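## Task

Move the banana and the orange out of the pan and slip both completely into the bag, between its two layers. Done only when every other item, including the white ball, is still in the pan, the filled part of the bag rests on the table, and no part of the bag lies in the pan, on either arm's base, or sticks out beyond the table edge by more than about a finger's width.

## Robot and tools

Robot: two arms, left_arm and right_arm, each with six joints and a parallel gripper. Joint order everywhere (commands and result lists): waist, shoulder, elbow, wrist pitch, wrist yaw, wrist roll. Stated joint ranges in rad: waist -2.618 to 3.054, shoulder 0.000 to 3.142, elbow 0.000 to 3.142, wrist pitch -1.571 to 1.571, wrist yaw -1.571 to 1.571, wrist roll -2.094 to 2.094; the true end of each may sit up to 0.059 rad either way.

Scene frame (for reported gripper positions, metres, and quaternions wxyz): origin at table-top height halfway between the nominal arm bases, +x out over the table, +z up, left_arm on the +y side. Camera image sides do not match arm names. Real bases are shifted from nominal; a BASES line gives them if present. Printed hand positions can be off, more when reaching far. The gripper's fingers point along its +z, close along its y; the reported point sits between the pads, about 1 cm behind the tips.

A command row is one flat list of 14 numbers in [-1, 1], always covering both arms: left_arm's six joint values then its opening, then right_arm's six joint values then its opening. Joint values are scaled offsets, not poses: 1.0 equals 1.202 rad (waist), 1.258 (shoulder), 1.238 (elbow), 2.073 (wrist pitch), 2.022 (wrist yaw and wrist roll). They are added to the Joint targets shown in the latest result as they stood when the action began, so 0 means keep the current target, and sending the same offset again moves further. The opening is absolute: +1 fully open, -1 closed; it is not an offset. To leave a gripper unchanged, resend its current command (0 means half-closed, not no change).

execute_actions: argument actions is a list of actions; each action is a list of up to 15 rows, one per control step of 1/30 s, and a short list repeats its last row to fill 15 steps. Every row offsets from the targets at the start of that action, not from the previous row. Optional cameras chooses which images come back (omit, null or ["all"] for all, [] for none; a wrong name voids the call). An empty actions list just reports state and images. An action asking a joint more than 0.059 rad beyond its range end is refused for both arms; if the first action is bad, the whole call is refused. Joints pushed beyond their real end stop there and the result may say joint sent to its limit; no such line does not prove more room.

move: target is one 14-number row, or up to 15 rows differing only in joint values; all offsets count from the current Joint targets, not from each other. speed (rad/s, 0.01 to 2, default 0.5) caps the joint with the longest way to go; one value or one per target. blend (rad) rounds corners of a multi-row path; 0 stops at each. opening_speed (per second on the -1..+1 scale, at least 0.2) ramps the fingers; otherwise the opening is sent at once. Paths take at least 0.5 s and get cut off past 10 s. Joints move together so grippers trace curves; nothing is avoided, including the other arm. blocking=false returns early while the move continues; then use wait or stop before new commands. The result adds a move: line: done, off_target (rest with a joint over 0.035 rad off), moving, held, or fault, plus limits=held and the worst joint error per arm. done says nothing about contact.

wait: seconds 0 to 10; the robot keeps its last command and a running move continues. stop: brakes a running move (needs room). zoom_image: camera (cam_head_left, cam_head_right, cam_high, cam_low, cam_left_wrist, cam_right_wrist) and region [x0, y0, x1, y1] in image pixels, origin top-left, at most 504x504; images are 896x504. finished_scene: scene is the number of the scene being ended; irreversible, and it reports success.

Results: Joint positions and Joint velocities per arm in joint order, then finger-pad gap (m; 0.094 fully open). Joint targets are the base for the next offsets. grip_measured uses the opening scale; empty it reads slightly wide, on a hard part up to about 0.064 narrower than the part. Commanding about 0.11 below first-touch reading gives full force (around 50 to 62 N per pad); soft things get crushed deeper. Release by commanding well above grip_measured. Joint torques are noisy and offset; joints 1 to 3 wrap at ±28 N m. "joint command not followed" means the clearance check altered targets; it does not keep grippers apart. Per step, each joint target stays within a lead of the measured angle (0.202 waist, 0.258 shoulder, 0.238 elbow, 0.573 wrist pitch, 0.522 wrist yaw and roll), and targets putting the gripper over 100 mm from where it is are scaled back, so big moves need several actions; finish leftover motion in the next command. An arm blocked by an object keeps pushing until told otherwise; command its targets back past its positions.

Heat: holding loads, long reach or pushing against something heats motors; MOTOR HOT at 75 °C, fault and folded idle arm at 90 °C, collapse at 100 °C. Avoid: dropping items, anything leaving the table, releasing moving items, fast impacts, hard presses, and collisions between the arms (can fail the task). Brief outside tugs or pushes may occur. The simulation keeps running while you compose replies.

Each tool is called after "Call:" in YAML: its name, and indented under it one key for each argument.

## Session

Call:
execute_actions:
  actions: []

Scene clock: 0.00 s.
left_arm: end_effector_position=(+0.3720, +0.3987, +0.1522) grip_measured=+1.000 end_effector_quat_wxyz=(+0.605, -0.125, +0.783, +0.073) | right_arm: end_effector_position=(+0.3574, -0.2692, +0.1287) grip_measured=+1.000 end_effector_quat_wxyz=(+0.592, +0.060, +0.800, -0.081)
Joint names: [waist, shoulder, elbow, wrist pitch, wrist yaw, wrist roll]
Joint positions: left_arm=[0.056 1.49 0.373 0.85 -0.23 -0.099 0.094] | right_arm=[0.062 1.553 0.395 0.854 0.292 0.028 0.094]
Joint velocities: left_arm=[-0.002 -0.007 -0.007 -0.066 -0.007 0.066 0] | right_arm=[-0.007 -0.002 -0.002 -0.022 -0.051 0.022 0]
Joint torques (N m): no reading
Heat: left arm: 25 °C; right arm: 28 °C.
Joint targets: left_arm=[0.056 1.487 0.378 0.846 -0.230 -0.099] | right_arm=[0.062 1.543 0.405 0.867 0.293 0.028]
Tool commands: left_gripper/opening=+1.0 right_gripper/opening=+1.0

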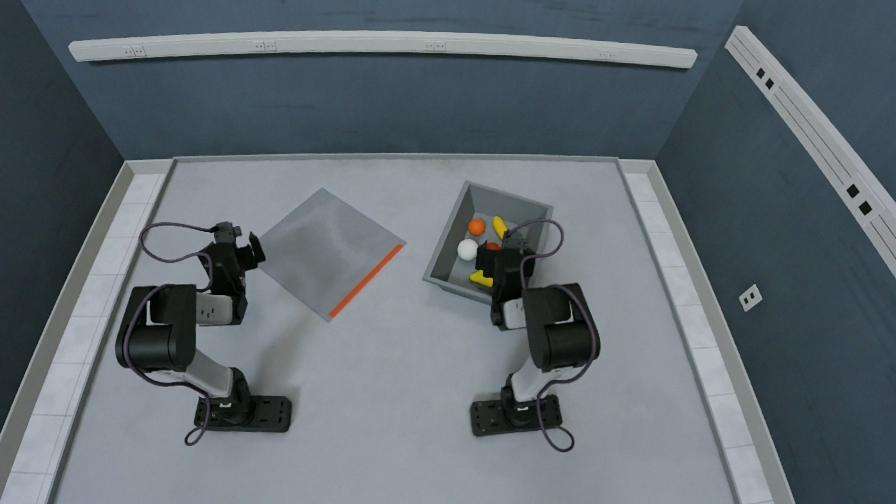

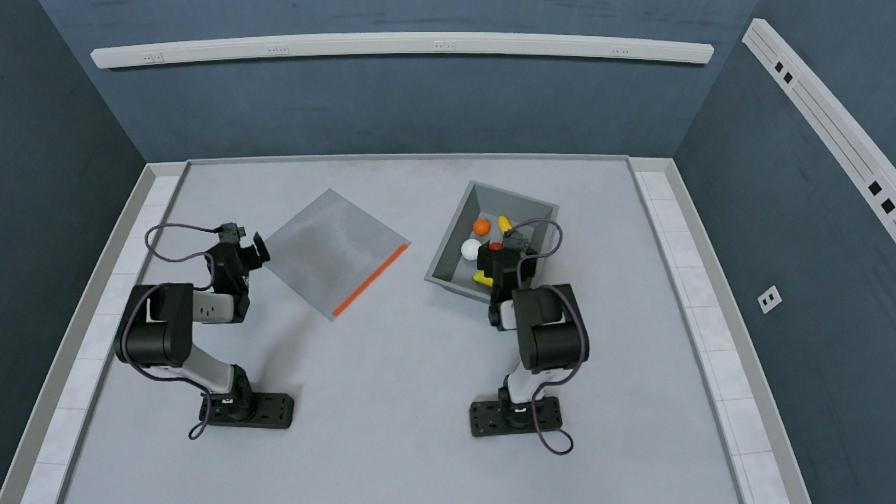

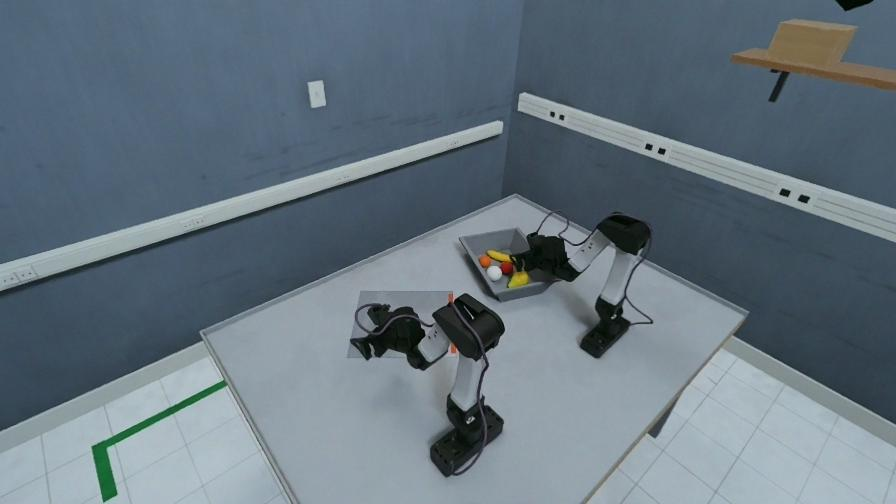

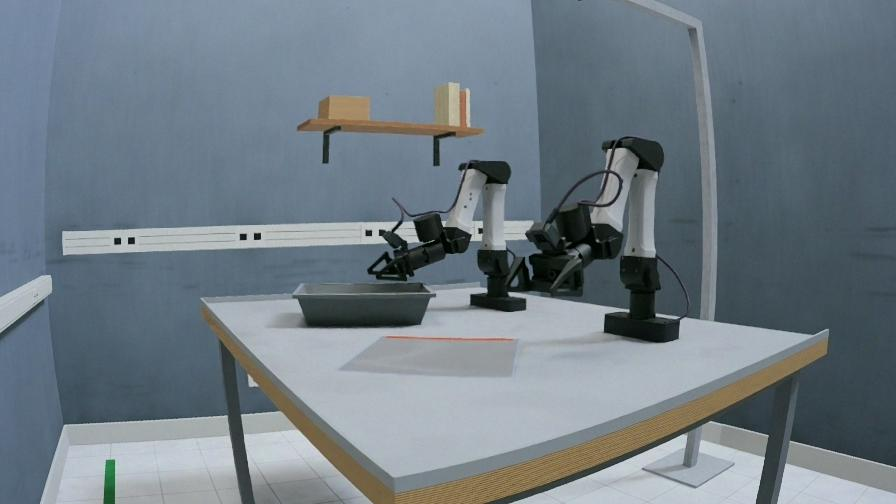

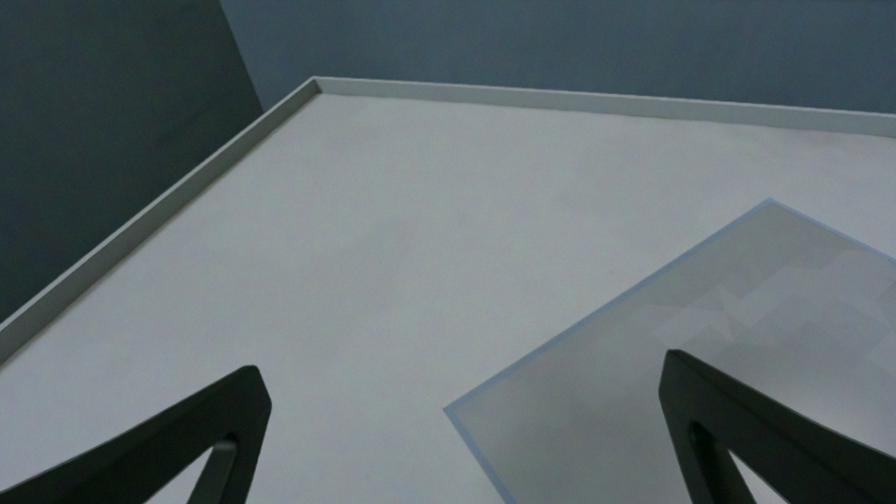

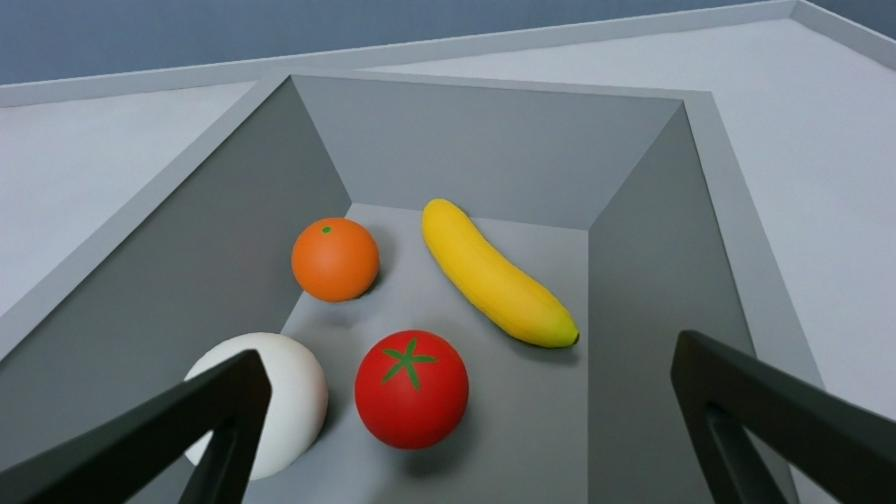

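Call:
zoom_image:
  camera: "cam_high"
  region: [440, 210, 580, 310]

Call:
zoom_image:
  camera: "cam_head_left"
  region: [220, 160, 580, 340]

Scaled by 3.600 from the camera's 896x504 image, which has a finer 1280x720 frame.

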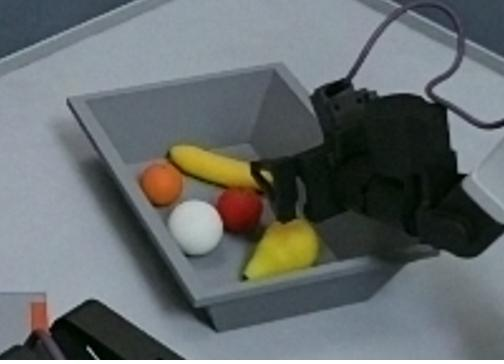

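Scaled by 1.400 from the camera's 896x504 image, which has a finer 1280x720 frame.

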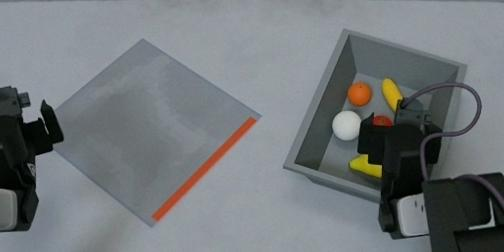

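Call:
move:
  target: [-0.614,0.0513,0.5375,-0.5972,0.1137,0.0495,0.1,0,0,0,0,0,0,1]
  speed: 0.8
  opening_speed: 1
  cameras: ["cam_left_wrist","cam_head_left"]

Scene clock: 5.33 s.
left_arm: end_effector_position=(+0.2955, +0.0832, +0.1517) grip_measured=+0.102 end_effector_quat_wxyz=(+0.316, +0.316, +0.888, -0.110) | right_arm: end_effector_position=(+0.3574, -0.2692, +0.1287) grip_measured=+1.000 end_effector_quat_wxyz=(+0.592, +0.060, +0.800, -0.081)
Joint names: [waist, shoulder, elbow, wrist pitch, wrist yaw, wrist roll]
Joint positions: left_arm=[-0.681 1.535 1.023 -0.377 -0.012 -0.007 0.052] | right_arm=[0.062 1.553 0.395 0.854 0.292 0.028 0.094]
Joint velocities: left_arm=[0.002 -0.007 -0.012 0.022 0.007 -0.11 -0.001] | right_arm=[0.007 0.002 0.002 -0.007 0.037 -0.051 0]
Joint torques (N m): left_arm=[0.14 -5.44 10.07 1.66 0.11 0.02] | right_arm=[0.02 -6.02 6.39 2.04 0.03 0.05]
Heat: left arm: 27 °C; right arm: 29 °C.
Joint targets: left_arm=[-0.682 1.552 1.044 -0.392 0.000 0.001] | right_arm=[0.062 1.543 0.405 0.867 0.293 0.028]
move: done
Images, in order (width x height): cam_head_left 896x504, cam_left_wrist 896x504.

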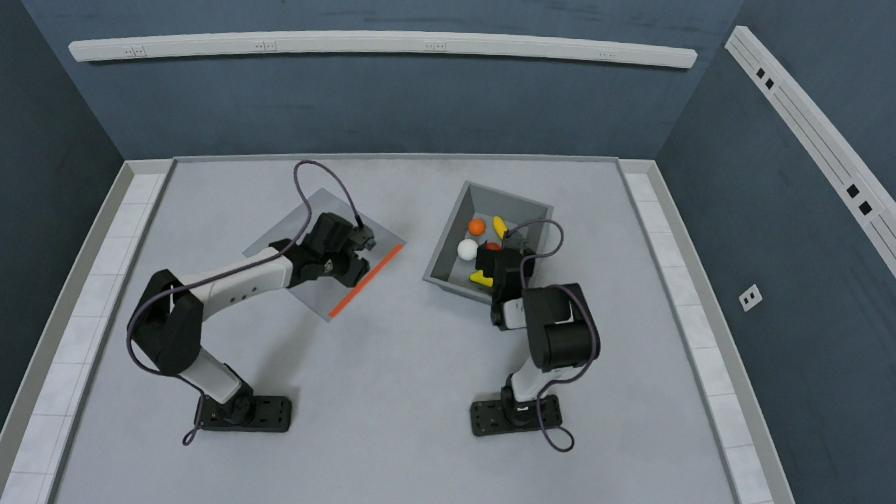

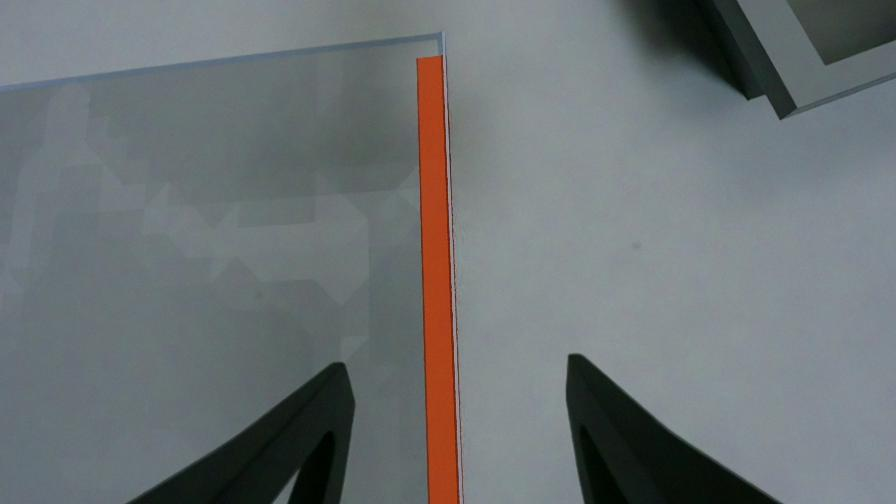

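Call:
move:
  target: [0.0543,0.261,0.061,-0.0228,0,0,-0.15,0,0,0,0,0,0,1]
  speed: 0.4
  opening_speed: 1
  cameras: ["cam_left_wrist"]

Scene clock: 8.20 s.
left_arm: end_effector_position=(+0.3072, +0.1043, +0.0422) grip_measured=-0.148 end_effector_quat_wxyz=(+0.177, +0.304, +0.935, -0.054) | right_arm: end_effector_position=(+0.3574, -0.2692, +0.1287) grip_measured=+1.000 end_effector_quat_wxyz=(+0.592, +0.060, +0.800, -0.081)
Joint names: [waist, shoulder, elbow, wrist pitch, wrist yaw, wrist roll]
Joint positions: left_arm=[-0.622 1.869 1.099 -0.428 -0.01 -0.007 0.04] | right_arm=[0.062 1.553 0.395 0.854 0.292 0.028 0.094]
Joint velocities: left_arm=[0.022 -0.012 0.002 0.037 -0.066 -0.095 0] | right_arm=[0.007 0.002 0.012 -0.051 0.007 -0.007 0]
Joint torques (N m): left_arm=[0.59 -7.88 8.87 1.12 0.11 0.02] | right_arm=[0.01 -6 6.39 2.04 0.03 0.05]
Heat: left arm: 27 °C; right arm: 29 °C.
Joint targets: left_arm=[-0.617 1.880 1.119 -0.439 0.000 0.001] | right_arm=[0.062 1.543 0.405 0.867 0.293 0.028]
move: done
Images, in order (width x height): cam_left_wrist 896x504.

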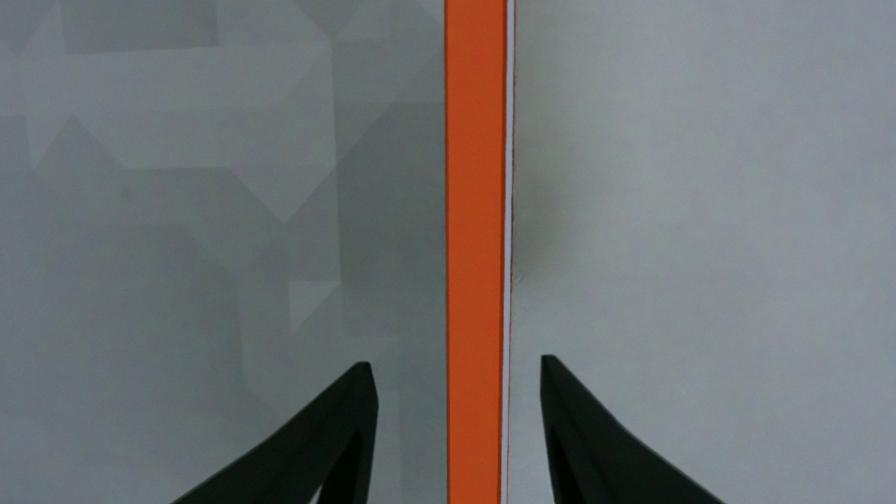

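Call:
move:
  target: [0.022,0.0493,-0.0347,0.0505,0,0,-0.15,0,0,0,0,0,0,1]
  speed: 0.12
  cameras: ["cam_left_wrist"]

Scene clock: 9.97 s.
left_arm: end_effector_position=(+0.3194, +0.1078, +0.0238) grip_measured=-0.149 end_effector_quat_wxyz=(+0.184, +0.292, +0.937, -0.054) | right_arm: end_effector_position=(+0.3574, -0.2692, +0.1287) grip_measured=+1.000 end_effector_quat_wxyz=(+0.592, +0.060, +0.800, -0.081)
Joint names: [waist, shoulder, elbow, wrist pitch, wrist yaw, wrist roll]
Joint positions: left_arm=[-0.598 1.926 1.085 -0.344 -0.01 -0.007 0.04] | right_arm=[0.062 1.553 0.395 0.854 0.292 0.028 0.094]
Joint velocities: left_arm=[0.007 0.002 0.007 0.037 -0.007 -0.051 0] | right_arm=[0.002 -0.012 -0.012 0.007 0.007 -0.081 0]
Joint torques (N m): left_arm=[0.75 -7.77 5.79 1.38 0.11 0.02] | right_arm=[0.03 -6.01 6.38 2.03 0.03 0.05]
Heat: left arm: 27 °C; right arm: 30 °C.
Joint targets: left_arm=[-0.591 1.942 1.076 -0.335 0.000 0.001] | right_arm=[0.062 1.543 0.405 0.867 0.293 0.028]
move: done
Images, in order (width x height): cam_left_wrist 896x504.

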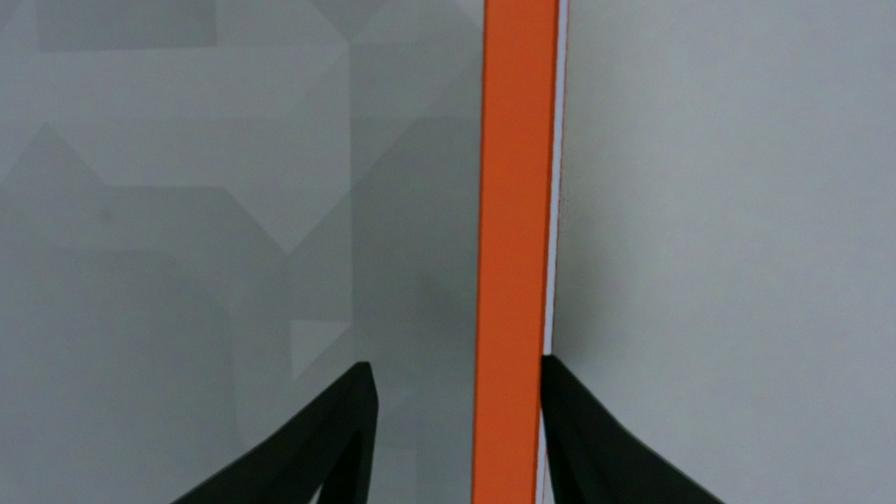

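Call:
move:
  target: [0.015,0.016,-0.0146,0.0189,0,0,-0.15,0,0,0,0,0,0,1]
  speed: 0.1
  cameras: ["cam_left_wrist"]

Scene clock: 11.17 s.
left_arm: end_effector_position=(+0.3248, +0.1118, +0.0191) grip_measured=-0.149 end_effector_quat_wxyz=(+0.191, +0.284, +0.938, -0.056) | right_arm: end_effector_position=(+0.3574, -0.2692, +0.1287) grip_measured=+1.000 end_effector_quat_wxyz=(+0.592, +0.060, +0.800, -0.081)
Joint names: [waist, shoulder, elbow, wrist pitch, wrist yaw, wrist roll]
Joint positions: left_arm=[-0.58 1.936 1.071 -0.305 -0.006 -0.007 0.04] | right_arm=[0.062 1.553 0.395 0.854 0.292 0.028 0.094]
Joint velocities: left_arm=[0.007 0.002 -0.012 0.081 -0.007 -0.022 0] | right_arm=[-0.012 -0.012 0.002 -0.066 -0.051 0.022 0]
Joint torques (N m): left_arm=[0.79 -7.06 5.3 1.42 0.07 0.02] | right_arm=[0.03 -6 6.39 2.04 0.03 0.04]
Heat: left arm: 27 °C; right arm: 30 °C.
Joint targets: left_arm=[-0.572 1.962 1.058 -0.295 0.000 0.001] | right_arm=[0.062 1.543 0.405 0.867 0.293 0.028]
move: done
Images, in order (width x height): cam_left_wrist 896x504.

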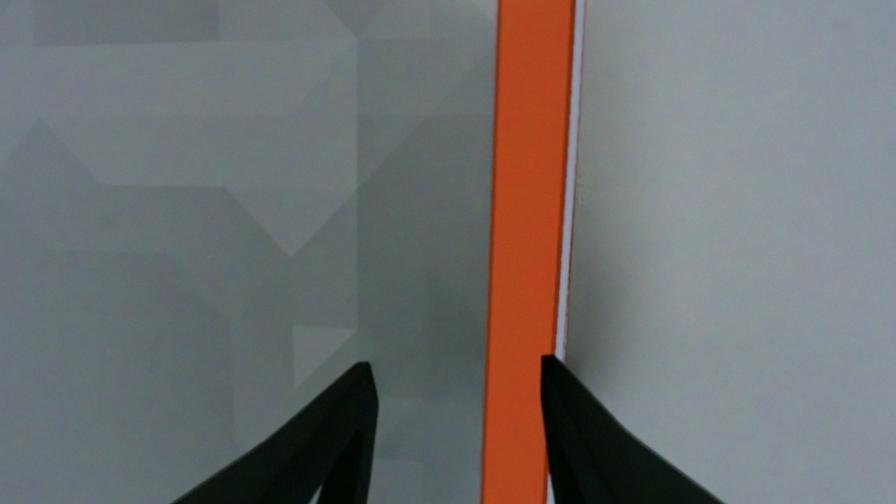

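Call:
move:
  target: [0.012,0.027,-0.0225,0.028,0,0,-0.15,0,0,0,0,0,0,1]
  speed: 0.08
  cameras: ["cam_left_wrist"]

Scene clock: 12.50 s.
left_arm: end_effector_position=(+0.3331, +0.1093, +0.0177) grip_measured=-0.149 end_effector_quat_wxyz=(+0.210, +0.278, +0.935, -0.068) | right_arm: end_effector_position=(+0.3574, -0.2692, +0.1287) grip_measured=+1.000 end_effector_quat_wxyz=(+0.592, +0.060, +0.800, -0.081)
Joint names: [waist, shoulder, elbow, wrist pitch, wrist yaw, wrist roll]
Joint positions: left_arm=[-0.569 1.945 1.055 -0.236 0.007 -0.007 0.04] | right_arm=[0.062 1.553 0.395 0.854 0.292 0.028 0.094]
Joint velocities: left_arm=[-0.007 -0.002 0.002 0.022 -0.066 -0.022 -0.001] | right_arm=[-0.002 -0.002 0.017 -0.007 0.007 0.022 0]
Joint torques (N m): left_arm=[1.05 -5.11 4.22 1.39 -0.06 0.01] | right_arm=[0.03 -6.01 6.41 2.04 0.03 0.05]
Heat: left arm: 27 °C; right arm: 30 °C.
Joint targets: left_arm=[-0.558 1.996 1.030 -0.237 0.000 0.001] | right_arm=[0.062 1.543 0.405 0.867 0.293 0.028]
move: off_target (left_arm); left_arm: the shoulder is farthest, 0.051 rad from its target
Images, in order (width x height): cam_left_wrist 896x504.

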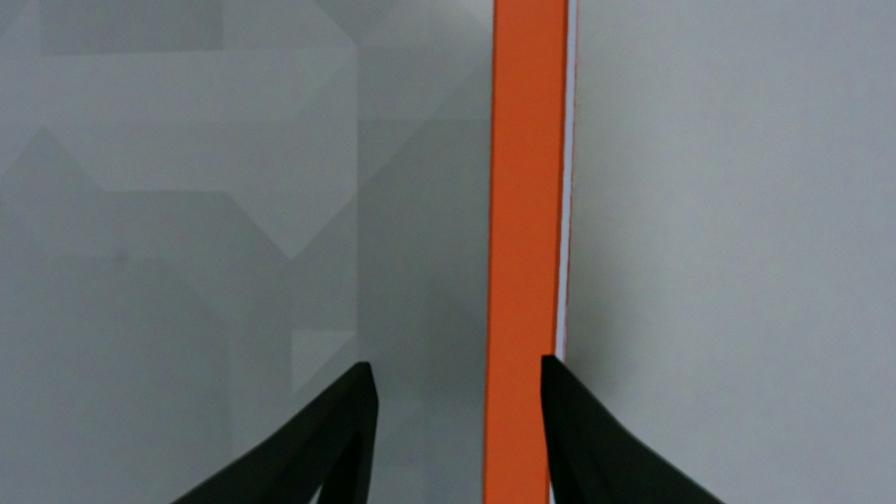

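Call:
move:
  target: [0,0,0,0,0,0,-1,0,0,0,0,0,0,1]
  opening_speed: 0.7
  cameras: ["cam_left_wrist"]

Scene clock: 14.20 s.
left_arm: end_effector_position=(+0.3395, +0.1061, +0.0183) grip_measured=-0.986 end_effector_quat_wxyz=(+0.223, +0.277, +0.932, -0.072) | right_arm: end_effector_position=(+0.3574, -0.2692, +0.1287) grip_measured=+1.000 end_effector_quat_wxyz=(+0.592, +0.060, +0.800, -0.081)
Joint names: [waist, shoulder, elbow, wrist pitch, wrist yaw, wrist roll]
Joint positions: left_arm=[-0.567 1.953 1.055 -0.199 0.007 -0.007 0.001] | right_arm=[0.062 1.553 0.395 0.854 0.292 0.028 0.094]
Joint velocities: left_arm=[-0.007 -0.007 0.007 -0.066 -0.007 -0.007 -0.001] | right_arm=[-0.017 -0.017 -0.022 0.037 0.037 0.066 0]
Joint torques (N m): left_arm=[0.9 -5.86 4.19 1.01 -0.05 0.02] | right_arm=[0.05 -6.02 6.39 2.04 0.03 0.04]
Heat: left arm: 27 °C; right arm: 30 °C.
Joint targets: left_arm=[-0.558 1.996 1.030 -0.237 0.000 0.001] | right_arm=[0.062 1.543 0.405 0.867 0.293 0.028]
move: off_target (left_arm); left_arm: the shoulder is farthest, 0.043 rad from its target
Images, in order (width x height): cam_left_wrist 896x504.

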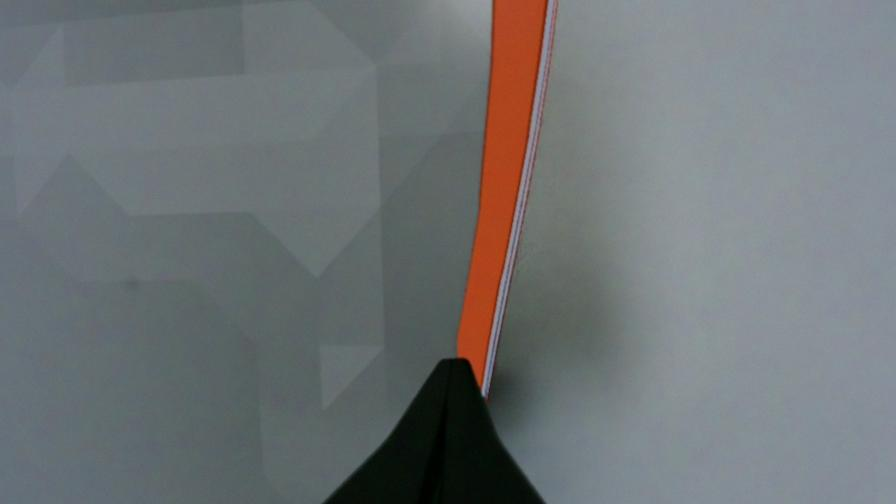

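Call:
move:
  target: [0,-0.092,0.072,-0.0974,0,0,-1,0,0,0,0,0,0,1]
  speed: 0.15
  cameras: ["cam_left_wrist","cam_low"]

Scene clock: 16.43 s.
left_arm: end_effector_position=(+0.3158, +0.1217, +0.0285) grip_measured=-0.987 end_effector_quat_wxyz=(+0.160, +0.280, +0.945, -0.052) | right_arm: end_effector_position=(+0.3574, -0.2692, +0.1287) grip_measured=+1.000 end_effector_quat_wxyz=(+0.592, +0.060, +0.800, -0.081)
Joint names: [waist, shoulder, elbow, wrist pitch, wrist yaw, wrist roll]
Joint positions: left_arm=[-0.567 1.907 1.101 -0.426 0.007 -0.007 0.001] | right_arm=[0.062 1.553 0.395 0.854 0.292 0.028 0.094]
Joint velocities: left_arm=[-0.002 -0.012 -0.002 0.066 -0.007 -0.022 0] | right_arm=[-0.017 -0.012 -0.002 -0.037 -0.066 0.022 0]
Joint torques (N m): left_arm=[0.87 -11.04 8.49 1.02 -0.05 0.03] | right_arm=[0.03 -6.01 6.41 2.04 0.03 0.05]
Heat: left arm: 27 °C; right arm: 30 °C.
Joint targets: left_arm=[-0.558 1.880 1.119 -0.439 0.000 0.001] | right_arm=[0.062 1.543 0.405 0.867 0.293 0.028]
move: done
Images, in order (width x height): cam_low 896x504, cam_left_wrist 896x504.

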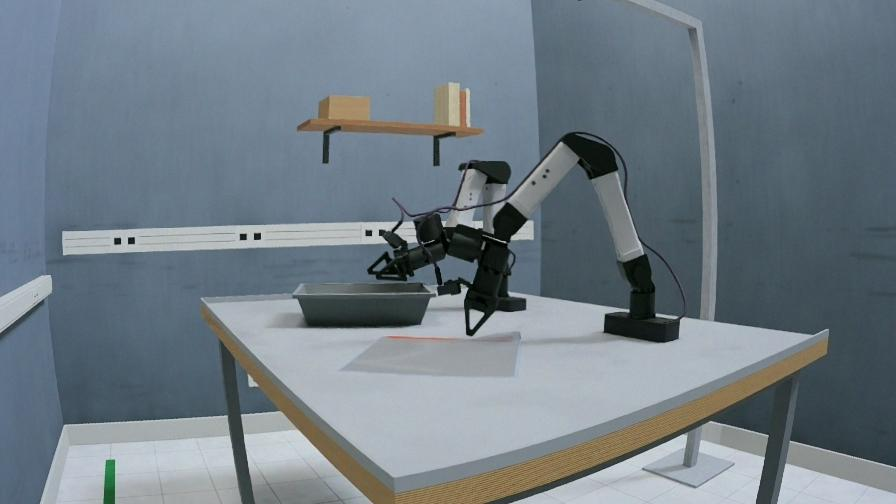

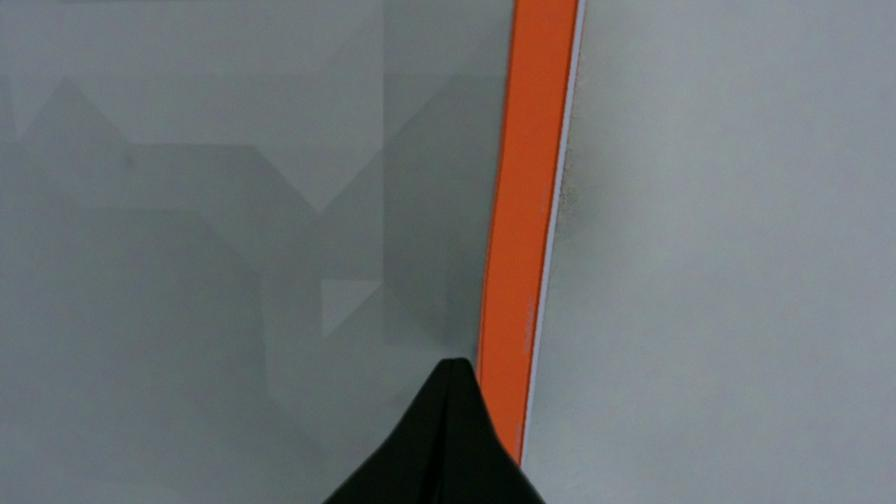

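Call:
move:
  target: [0.025,0,0,0,0,0,0.3,0,0,0,0,0,0,1]
  opening_speed: 2
  cameras: ["cam_left_wrist"]

Call:
move:
  target: [0,0.1045,-0.1004,0.1233,0,0,0.3,0,0,0,0,0,0,1]
  speed: 0.15
  cameras: ["cam_left_wrist"]

Scene clock: 18.40 s.
left_arm: end_effector_position=(+0.3230, +0.1336, +0.0284) grip_measured=+0.298 end_effector_quat_wxyz=(+0.161, +0.264, +0.950, -0.049) | right_arm: end_effector_position=(+0.3574, -0.2692, +0.1287) grip_measured=+1.000 end_effector_quat_wxyz=(+0.592, +0.060, +0.800, -0.081)
Joint names: [waist, shoulder, elbow, wrist pitch, wrist yaw, wrist roll]
Joint positions: left_arm=[-0.532 1.907 1.101 -0.427 0.007 -0.007 0.061] | right_arm=[0.062 1.553 0.395 0.854 0.292 0.028 0.094]
Joint velocities: left_arm=[0.002 -0.007 -0.007 -0.022 -0.051 0.081 0] | right_arm=[0.007 0.012 0.002 0.007 0.007 -0.037 0]
Joint torques (N m): left_arm=[0.54 -10.99 8.5 1.02 -0.05 0.02] | right_arm=[0.02 -6.01 6.41 2.04 0.03 0.05]
Heat: left arm: 27 °C; right arm: 31 °C.
Joint targets: left_arm=[-0.528 1.880 1.119 -0.439 0.000 0.001] | right_arm=[0.062 1.543 0.405 0.867 0.293 0.028]
move: done
Images, in order (width x height): cam_left_wrist 896x504.

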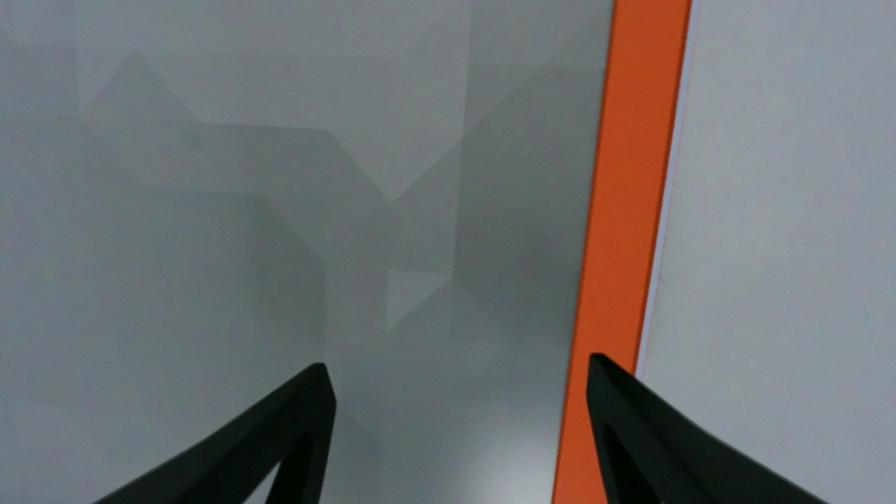

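Scene clock: 20.63 s.
left_arm: end_effector_position=(+0.3464, +0.1195, +0.0173) grip_measured=+0.298 end_effector_quat_wxyz=(+0.233, +0.260, +0.935, -0.070) | right_arm: end_effector_position=(+0.3574, -0.2692, +0.1287) grip_measured=+1.000 end_effector_quat_wxyz=(+0.592, +0.060, +0.800, -0.081)
Joint names: [waist, shoulder, elbow, wrist pitch, wrist yaw, wrist roll]
Joint positions: left_arm=[-0.532 1.944 1.027 -0.162 0.007 -0.006 0.061] | right_arm=[0.062 1.553 0.395 0.854 0.292 0.028 0.094]
Joint velocities: left_arm=[-0.012 0.007 0.007 -0.051 -0.081 -0.022 -0.001] | right_arm=[0.002 -0.012 -0.002 0.007 0.037 -0.007 0]
Joint torques (N m): left_arm=[0.51 -3.84 3.51 1.25 -0.06 0.02] | right_arm=[0.02 -6.01 6.38 2.04 0.03 0.05]
Heat: left arm: 27 °C; right arm: 31 °C.
Joint targets: left_arm=[-0.528 2.012 0.995 -0.184 0.000 0.001] | right_arm=[0.062 1.543 0.405 0.867 0.293 0.028]
move: off_target (left_arm); left_arm: the shoulder is farthest, 0.067 rad from its target
Images, in order (width x height): cam_left_wrist 896x504.

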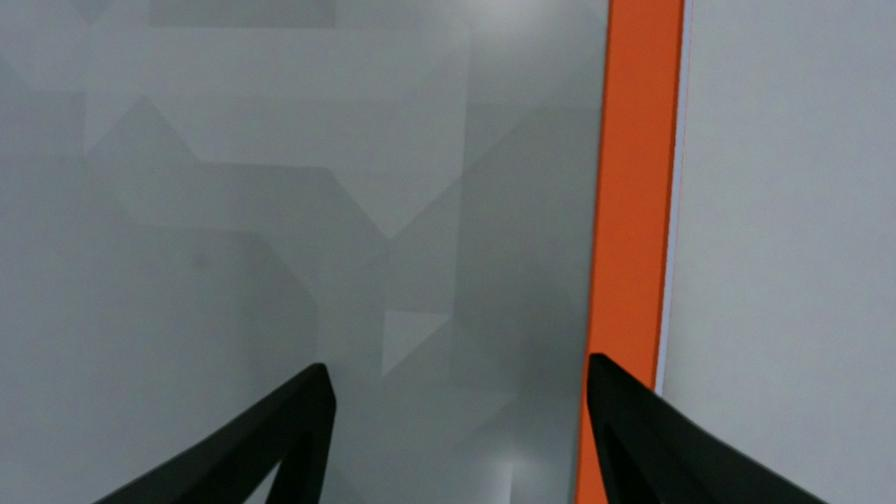

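Call:
move:
  target: [0,0,0,0,0,0,-1,0,0,0,0,0,0,1]
  opening_speed: 0.6
  cameras: ["cam_left_wrist"]

Scene clock: 23.10 s.
left_arm: end_effector_position=(+0.3540, +0.1132, +0.0181) grip_measured=-0.979 end_effector_quat_wxyz=(+0.250, +0.260, +0.929, -0.079) | right_arm: end_effector_position=(+0.3574, -0.2692, +0.1287) grip_measured=+1.000 end_effector_quat_wxyz=(+0.592, +0.060, +0.800, -0.081)
Joint names: [waist, shoulder, elbow, wrist pitch, wrist yaw, wrist roll]
Joint positions: left_arm=[-0.532 1.958 1.027 -0.108 0.015 -0.006 0.001] | right_arm=[0.062 1.553 0.395 0.854 0.292 0.028 0.094]
Joint velocities: left_arm=[0.007 -0.012 0.002 0.037 0.051 0.095 -0.001] | right_arm=[0.002 0.002 -0.002 -0.037 -0.037 0.051 0]
Joint torques (N m): left_arm=[0.53 -5.07 3.51 0.71 -0.12 0.02] | right_arm=[0.03 -6.01 6.38 2.04 0.03 0.04]
Heat: left arm: 27 °C; right arm: 31 °C.
Joint targets: left_arm=[-0.528 2.012 0.995 -0.184 0.000 0.001] | right_arm=[0.062 1.543 0.405 0.867 0.293 0.028]
move: off_target (left_arm); left_arm: the wrist pitch is farthest, 0.076 rad from its target
Images, in order (width x height): cam_left_wrist 896x504.

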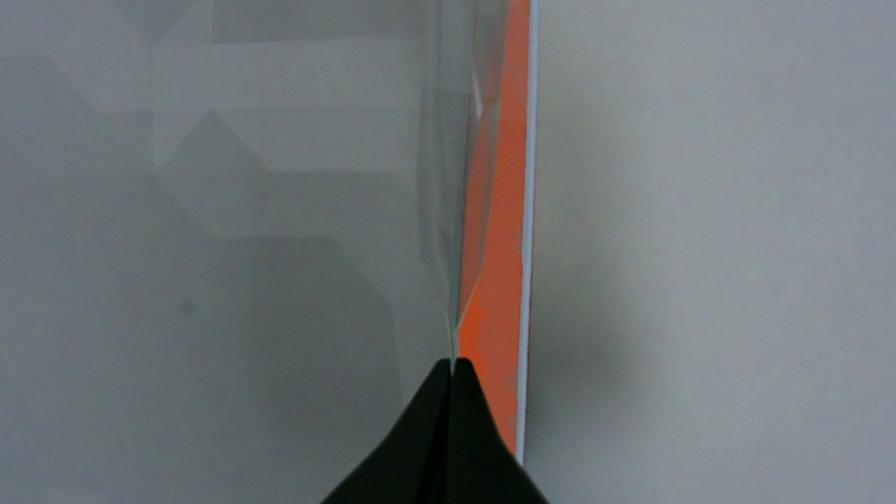

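Call:
move:
  target: [0,-0.1045,0.1004,-0.1233,0,0,-1,0,0,0,0,0,0,1]
  speed: 0.2
  cameras: ["cam_left_wrist","cam_low"]

Scene clock: 25.43 s.
left_arm: end_effector_position=(+0.3233, +0.1326, +0.0287) grip_measured=-0.981 end_effector_quat_wxyz=(+0.161, +0.264, +0.949, -0.052) | right_arm: end_effector_position=(+0.3574, -0.2692, +0.1287) grip_measured=+1.000 end_effector_quat_wxyz=(+0.592, +0.060, +0.800, -0.081)
Joint names: [waist, shoulder, elbow, wrist pitch, wrist yaw, wrist roll]
Joint positions: left_arm=[-0.532 1.907 1.101 -0.424 0.012 -0.006 0.001] | right_arm=[0.062 1.553 0.395 0.854 0.292 0.028 0.094]
Joint velocities: left_arm=[0.007 -0.007 -0.007 -0.095 -0.037 -0.007 0] | right_arm=[0.007 -0.022 -0.007 -0.007 -0.007 -0.051 0]
Joint torques (N m): left_arm=[0.5 -11.02 8.47 1.03 -0.1 0.02] | right_arm=[0.05 -6.01 6.41 2.04 0.02 0.04]
Heat: left arm: 27 °C; right arm: 31 °C.
Joint targets: left_arm=[-0.528 1.880 1.120 -0.439 0.000 0.001] | right_arm=[0.062 1.543 0.405 0.867 0.293 0.028]
move: done
Images, in order (width x height): cam_low 896x504, cam_left_wrist 896x504.

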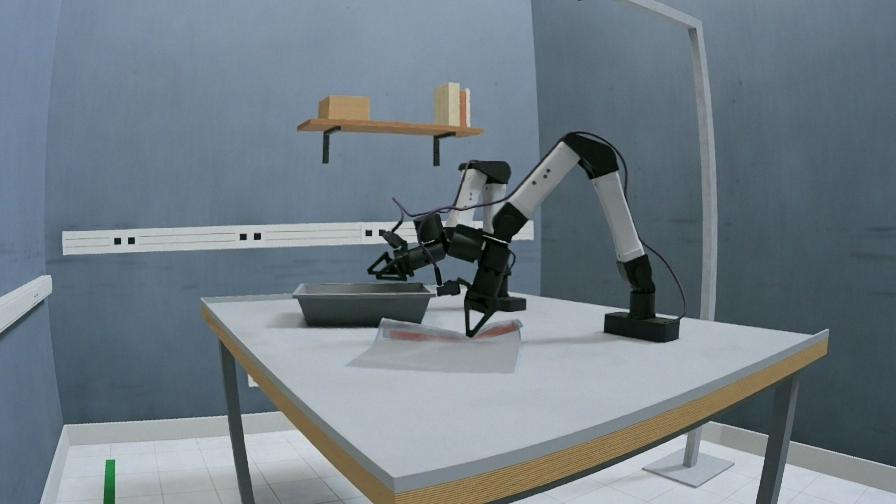

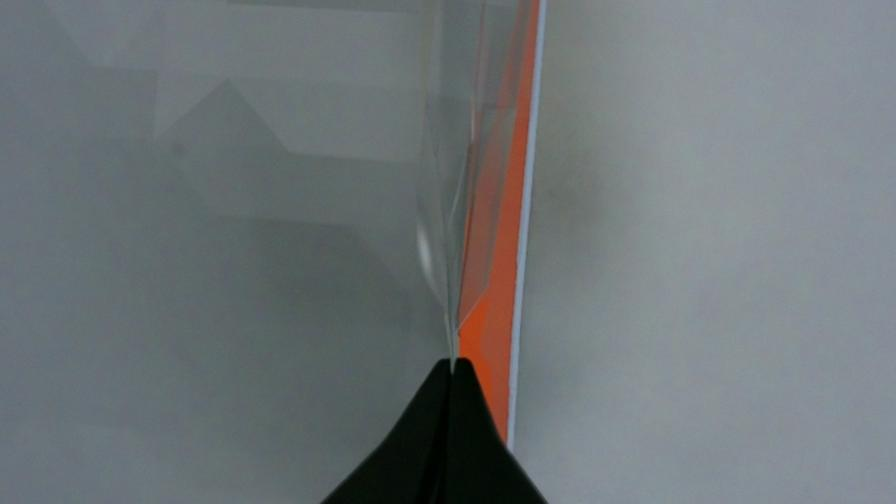

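Call:
zoom_image:
  camera: "cam_low"
  region: [330, 270, 550, 390]

Call:
zoom_image:
  camera: "cam_left_wrist"
  region: [380, 0, 620, 420]

Scaled by 2.291 from the camera's 896x504 image, which has a finer 1280x720 frame.

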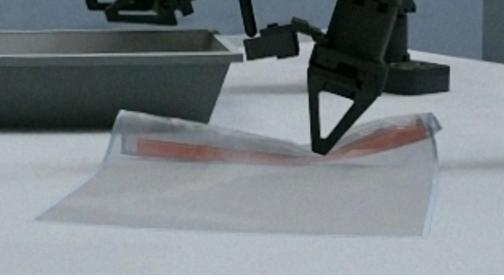

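Scaled by 1.200 from the camera's 896x504 image, which has a finer 1280x720 frame.

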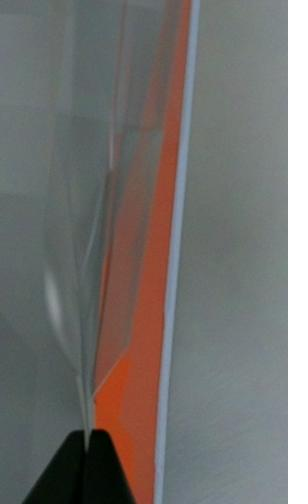

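Call:
move:
  target: [0,-0.122,-0.0537,0.006,0,0,-1,0,0,0,0,0,0,1]
  speed: 0.2
  cameras: ["cam_left_wrist","cam_low"]

Call:
zoom_image:
  camera: "cam_low"
  region: [330, 270, 550, 390]

Scene clock: 31.03 s.
left_arm: end_effector_position=(+0.3244, +0.1320, +0.0767) grip_measured=-0.981 end_effector_quat_wxyz=(+0.216, +0.262, +0.938, -0.067) | right_arm: end_effector_position=(+0.3574, -0.2692, +0.1287) grip_measured=+1.000 end_effector_quat_wxyz=(+0.592, +0.060, +0.800, -0.081)
Joint names: [waist, shoulder, elbow, wrist pitch, wrist yaw, wrist roll]
Joint positions: left_arm=[-0.532 1.751 1.065 -0.427 0.012 -0.006 0.001] | right_arm=[0.062 1.553 0.395 0.854 0.292 0.028 0.094]
Joint velocities: left_arm=[-0.007 -0.007 0.007 -0.007 -0.051 -0.037 0] | right_arm=[-0.007 -0.002 0.007 -0.022 -0.037 -0.066 0]
Joint torques (N m): left_arm=[0.53 -9.96 6.17 1.42 -0.1 0.01] | right_arm=[0.02 -6 6.37 2.04 0.03 0.05]
Heat: left arm: 29 °C; right arm: 32 °C.
Joint targets: left_arm=[-0.528 1.727 1.053 -0.427 0.000 0.001] | right_arm=[0.062 1.543 0.405 0.867 0.293 0.028]
move: done
Images, in order (width x height): cam_low 896x504, cam_left_wrist 896x504.

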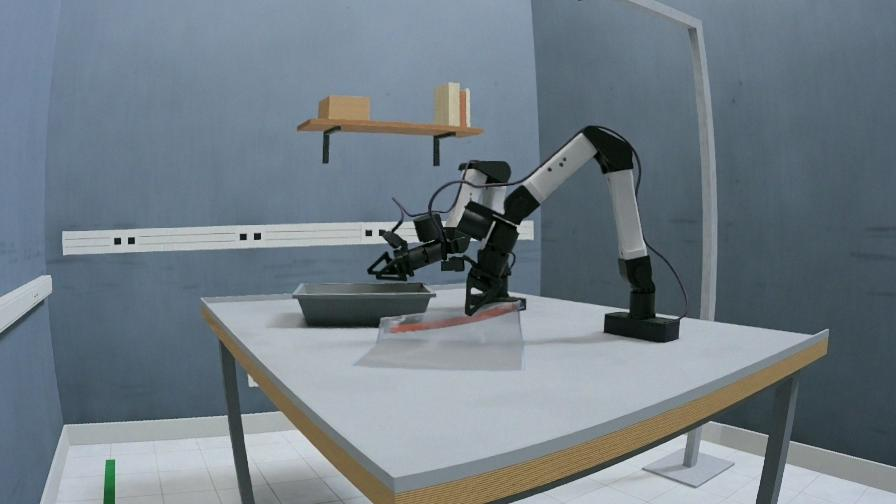

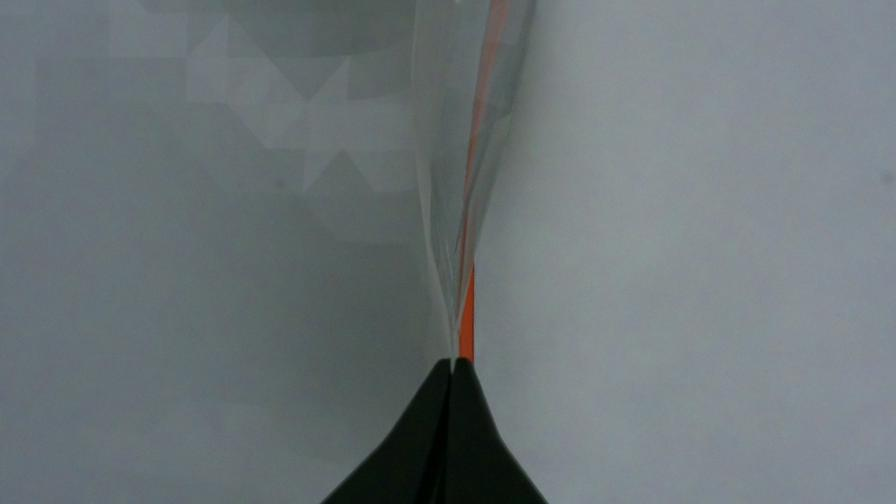

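Scaled by 2.291 from the camera's 896x504 image, which has a finer 1280x720 frame.

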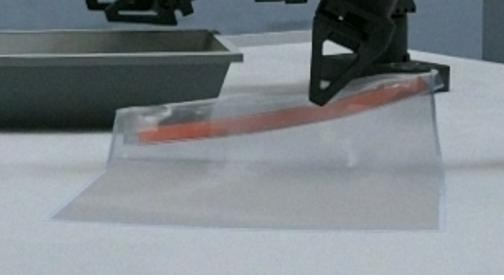

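Call:
move:
  target: [0,0.122,0.0537,-0.006,0,0,-1,0,0,0,0,0,0,1]
  speed: 0.3
  cameras: []

Call:
move:
  target: [0,0,0,0,0,0,0.45,0,0,0,0,0,0,1]
  opening_speed: 1
  cameras: ["cam_left_wrist"]

Scene clock: 33.20 s.
left_arm: end_effector_position=(+0.3255, +0.1314, +0.0433) grip_measured=-0.981 end_effector_quat_wxyz=(+0.177, +0.264, +0.947, -0.056) | right_arm: end_effector_position=(+0.3574, -0.2692, +0.1287) grip_measured=+1.000 end_effector_quat_wxyz=(+0.592, +0.060, +0.800, -0.081)
Joint names: [waist, shoulder, elbow, wrist pitch, wrist yaw, wrist roll]
Joint positions: left_arm=[-0.532 1.866 1.099 -0.429 0.012 -0.006 0.001] | right_arm=[0.062 1.553 0.395 0.854 0.292 0.028 0.094]
Joint velocities: left_arm=[-0.007 0.002 0.002 -0.051 0.022 0.051 0] | right_arm=[0.012 -0.002 -0.002 -0.037 -0.022 -0.007 0]
Joint torques (N m): left_arm=[0.51 -7.61 8.94 1.13 -0.09 0.02] | right_arm=[0.03 -5.98 6.37 2.04 0.03 0.04]
Heat: left arm: 29 °C; right arm: 32 °C.
Joint targets: left_arm=[-0.528 1.880 1.120 -0.439 0.000 0.001] | right_arm=[0.062 1.543 0.405 0.867 0.293 0.028]
move: done
No camera images: "cameras" was empty.

Scene clock: 34.87 s.
left_arm: end_effector_position=(+0.3255, +0.1314, +0.0433) grip_measured=+0.448 end_effector_quat_wxyz=(+0.177, +0.264, +0.947, -0.056) | right_arm: end_effector_position=(+0.3574, -0.2692, +0.1287) grip_measured=+1.000 end_effector_quat_wxyz=(+0.592, +0.060, +0.800, -0.081)
Joint names: [waist, shoulder, elbow, wrist pitch, wrist yaw, wrist roll]
Joint positions: left_arm=[-0.532 1.866 1.099 -0.429 0.011 -0.006 0.068] | right_arm=[0.062 1.553 0.395 0.854 0.292 0.028 0.094]
Joint velocities: left_arm=[-0.012 0.017 0.007 -0.11 0.022 0.007 0] | right_arm=[0.002 -0.012 -0.002 -0.037 0.022 -0.022 0]
Joint torques (N m): left_arm=[0.5 -7.61 8.94 1.14 -0.1 0.01] | right_arm=[0.01 -6 6.38 2.04 0.03 0.04]
Heat: left arm: 29 °C; right arm: 32 °C.
Joint targets: left_arm=[-0.528 1.880 1.120 -0.439 0.000 0.001] | right_arm=[0.062 1.543 0.405 0.867 0.293 0.028]
move: done
Images, in order (width x height): cam_left_wrist 896x504.

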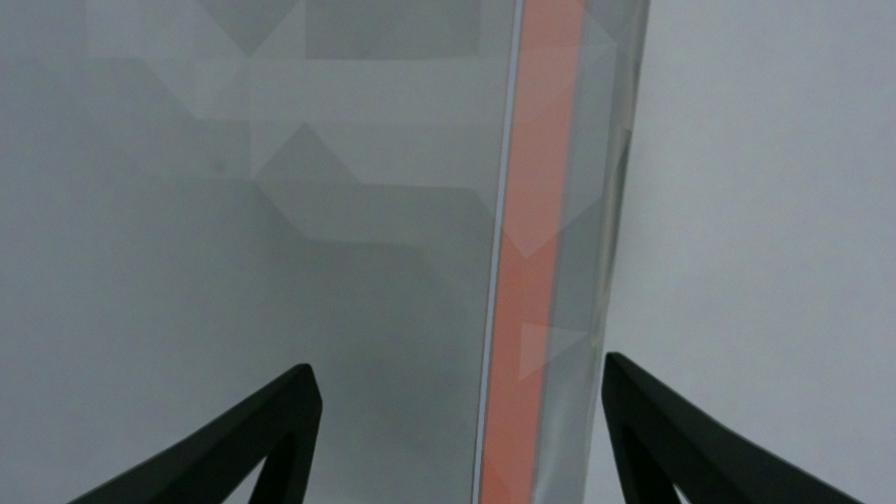

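Call:
move:
  target:
    - [-0.0507,0,0,0,0,0,0.45,0,0,0,0,0,0,1]
    - [-0.0507,0.058,-0.0436,0.0608,0,0,0.45,0,0,0,0,0,0,1]
  speed: 0.2
  cameras: ["cam_left_wrist"]

Scene clock: 38.77 s.
left_arm: end_effector_position=(+0.3201, +0.1082, +0.0193) grip_measured=+0.448 end_effector_quat_wxyz=(+0.183, +0.289, +0.937, -0.062) | right_arm: end_effector_position=(+0.3574, -0.2692, +0.1287) grip_measured=+1.000 end_effector_quat_wxyz=(+0.592, +0.060, +0.800, -0.081)
Joint names: [waist, shoulder, elbow, wrist pitch, wrist yaw, wrist roll]
Joint positions: left_arm=[-0.588 1.936 1.077 -0.323 0.009 -0.006 0.068] | right_arm=[0.062 1.553 0.395 0.854 0.292 0.028 0.094]
Joint velocities: left_arm=[-0.012 -0.012 -0.002 -0.007 0.095 -0.037 0] | right_arm=[0.022 -0.002 0.007 -0.081 0.022 0.11 0]
Joint torques (N m): left_arm=[0.12 -7.66 5.5 1.38 -0.08 0.01] | right_arm=[0.02 -6.01 6.39 2.04 0.02 0.04]
Heat: left arm: 30 °C; right arm: 33 °C.
Joint targets: left_arm=[-0.589 1.953 1.066 -0.313 0.000 0.001] | right_arm=[0.062 1.543 0.405 0.867 0.293 0.028]
move: done
Images, in order (width x height): cam_left_wrist 896x504.

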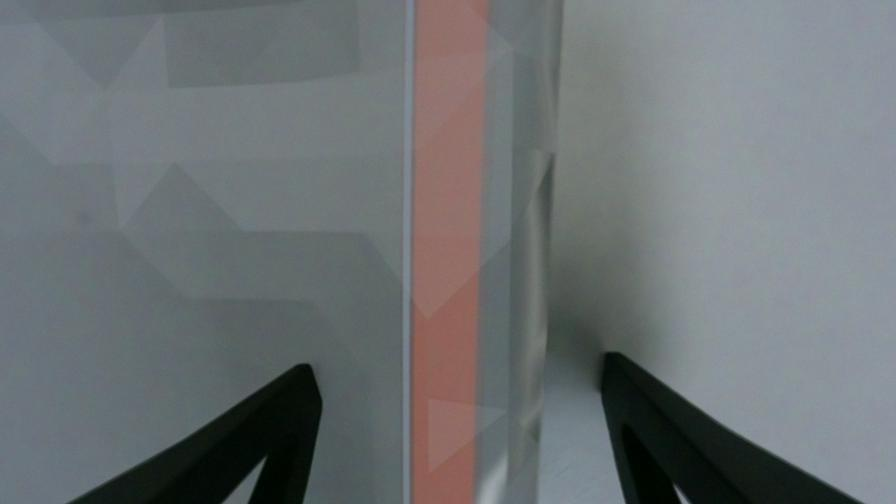

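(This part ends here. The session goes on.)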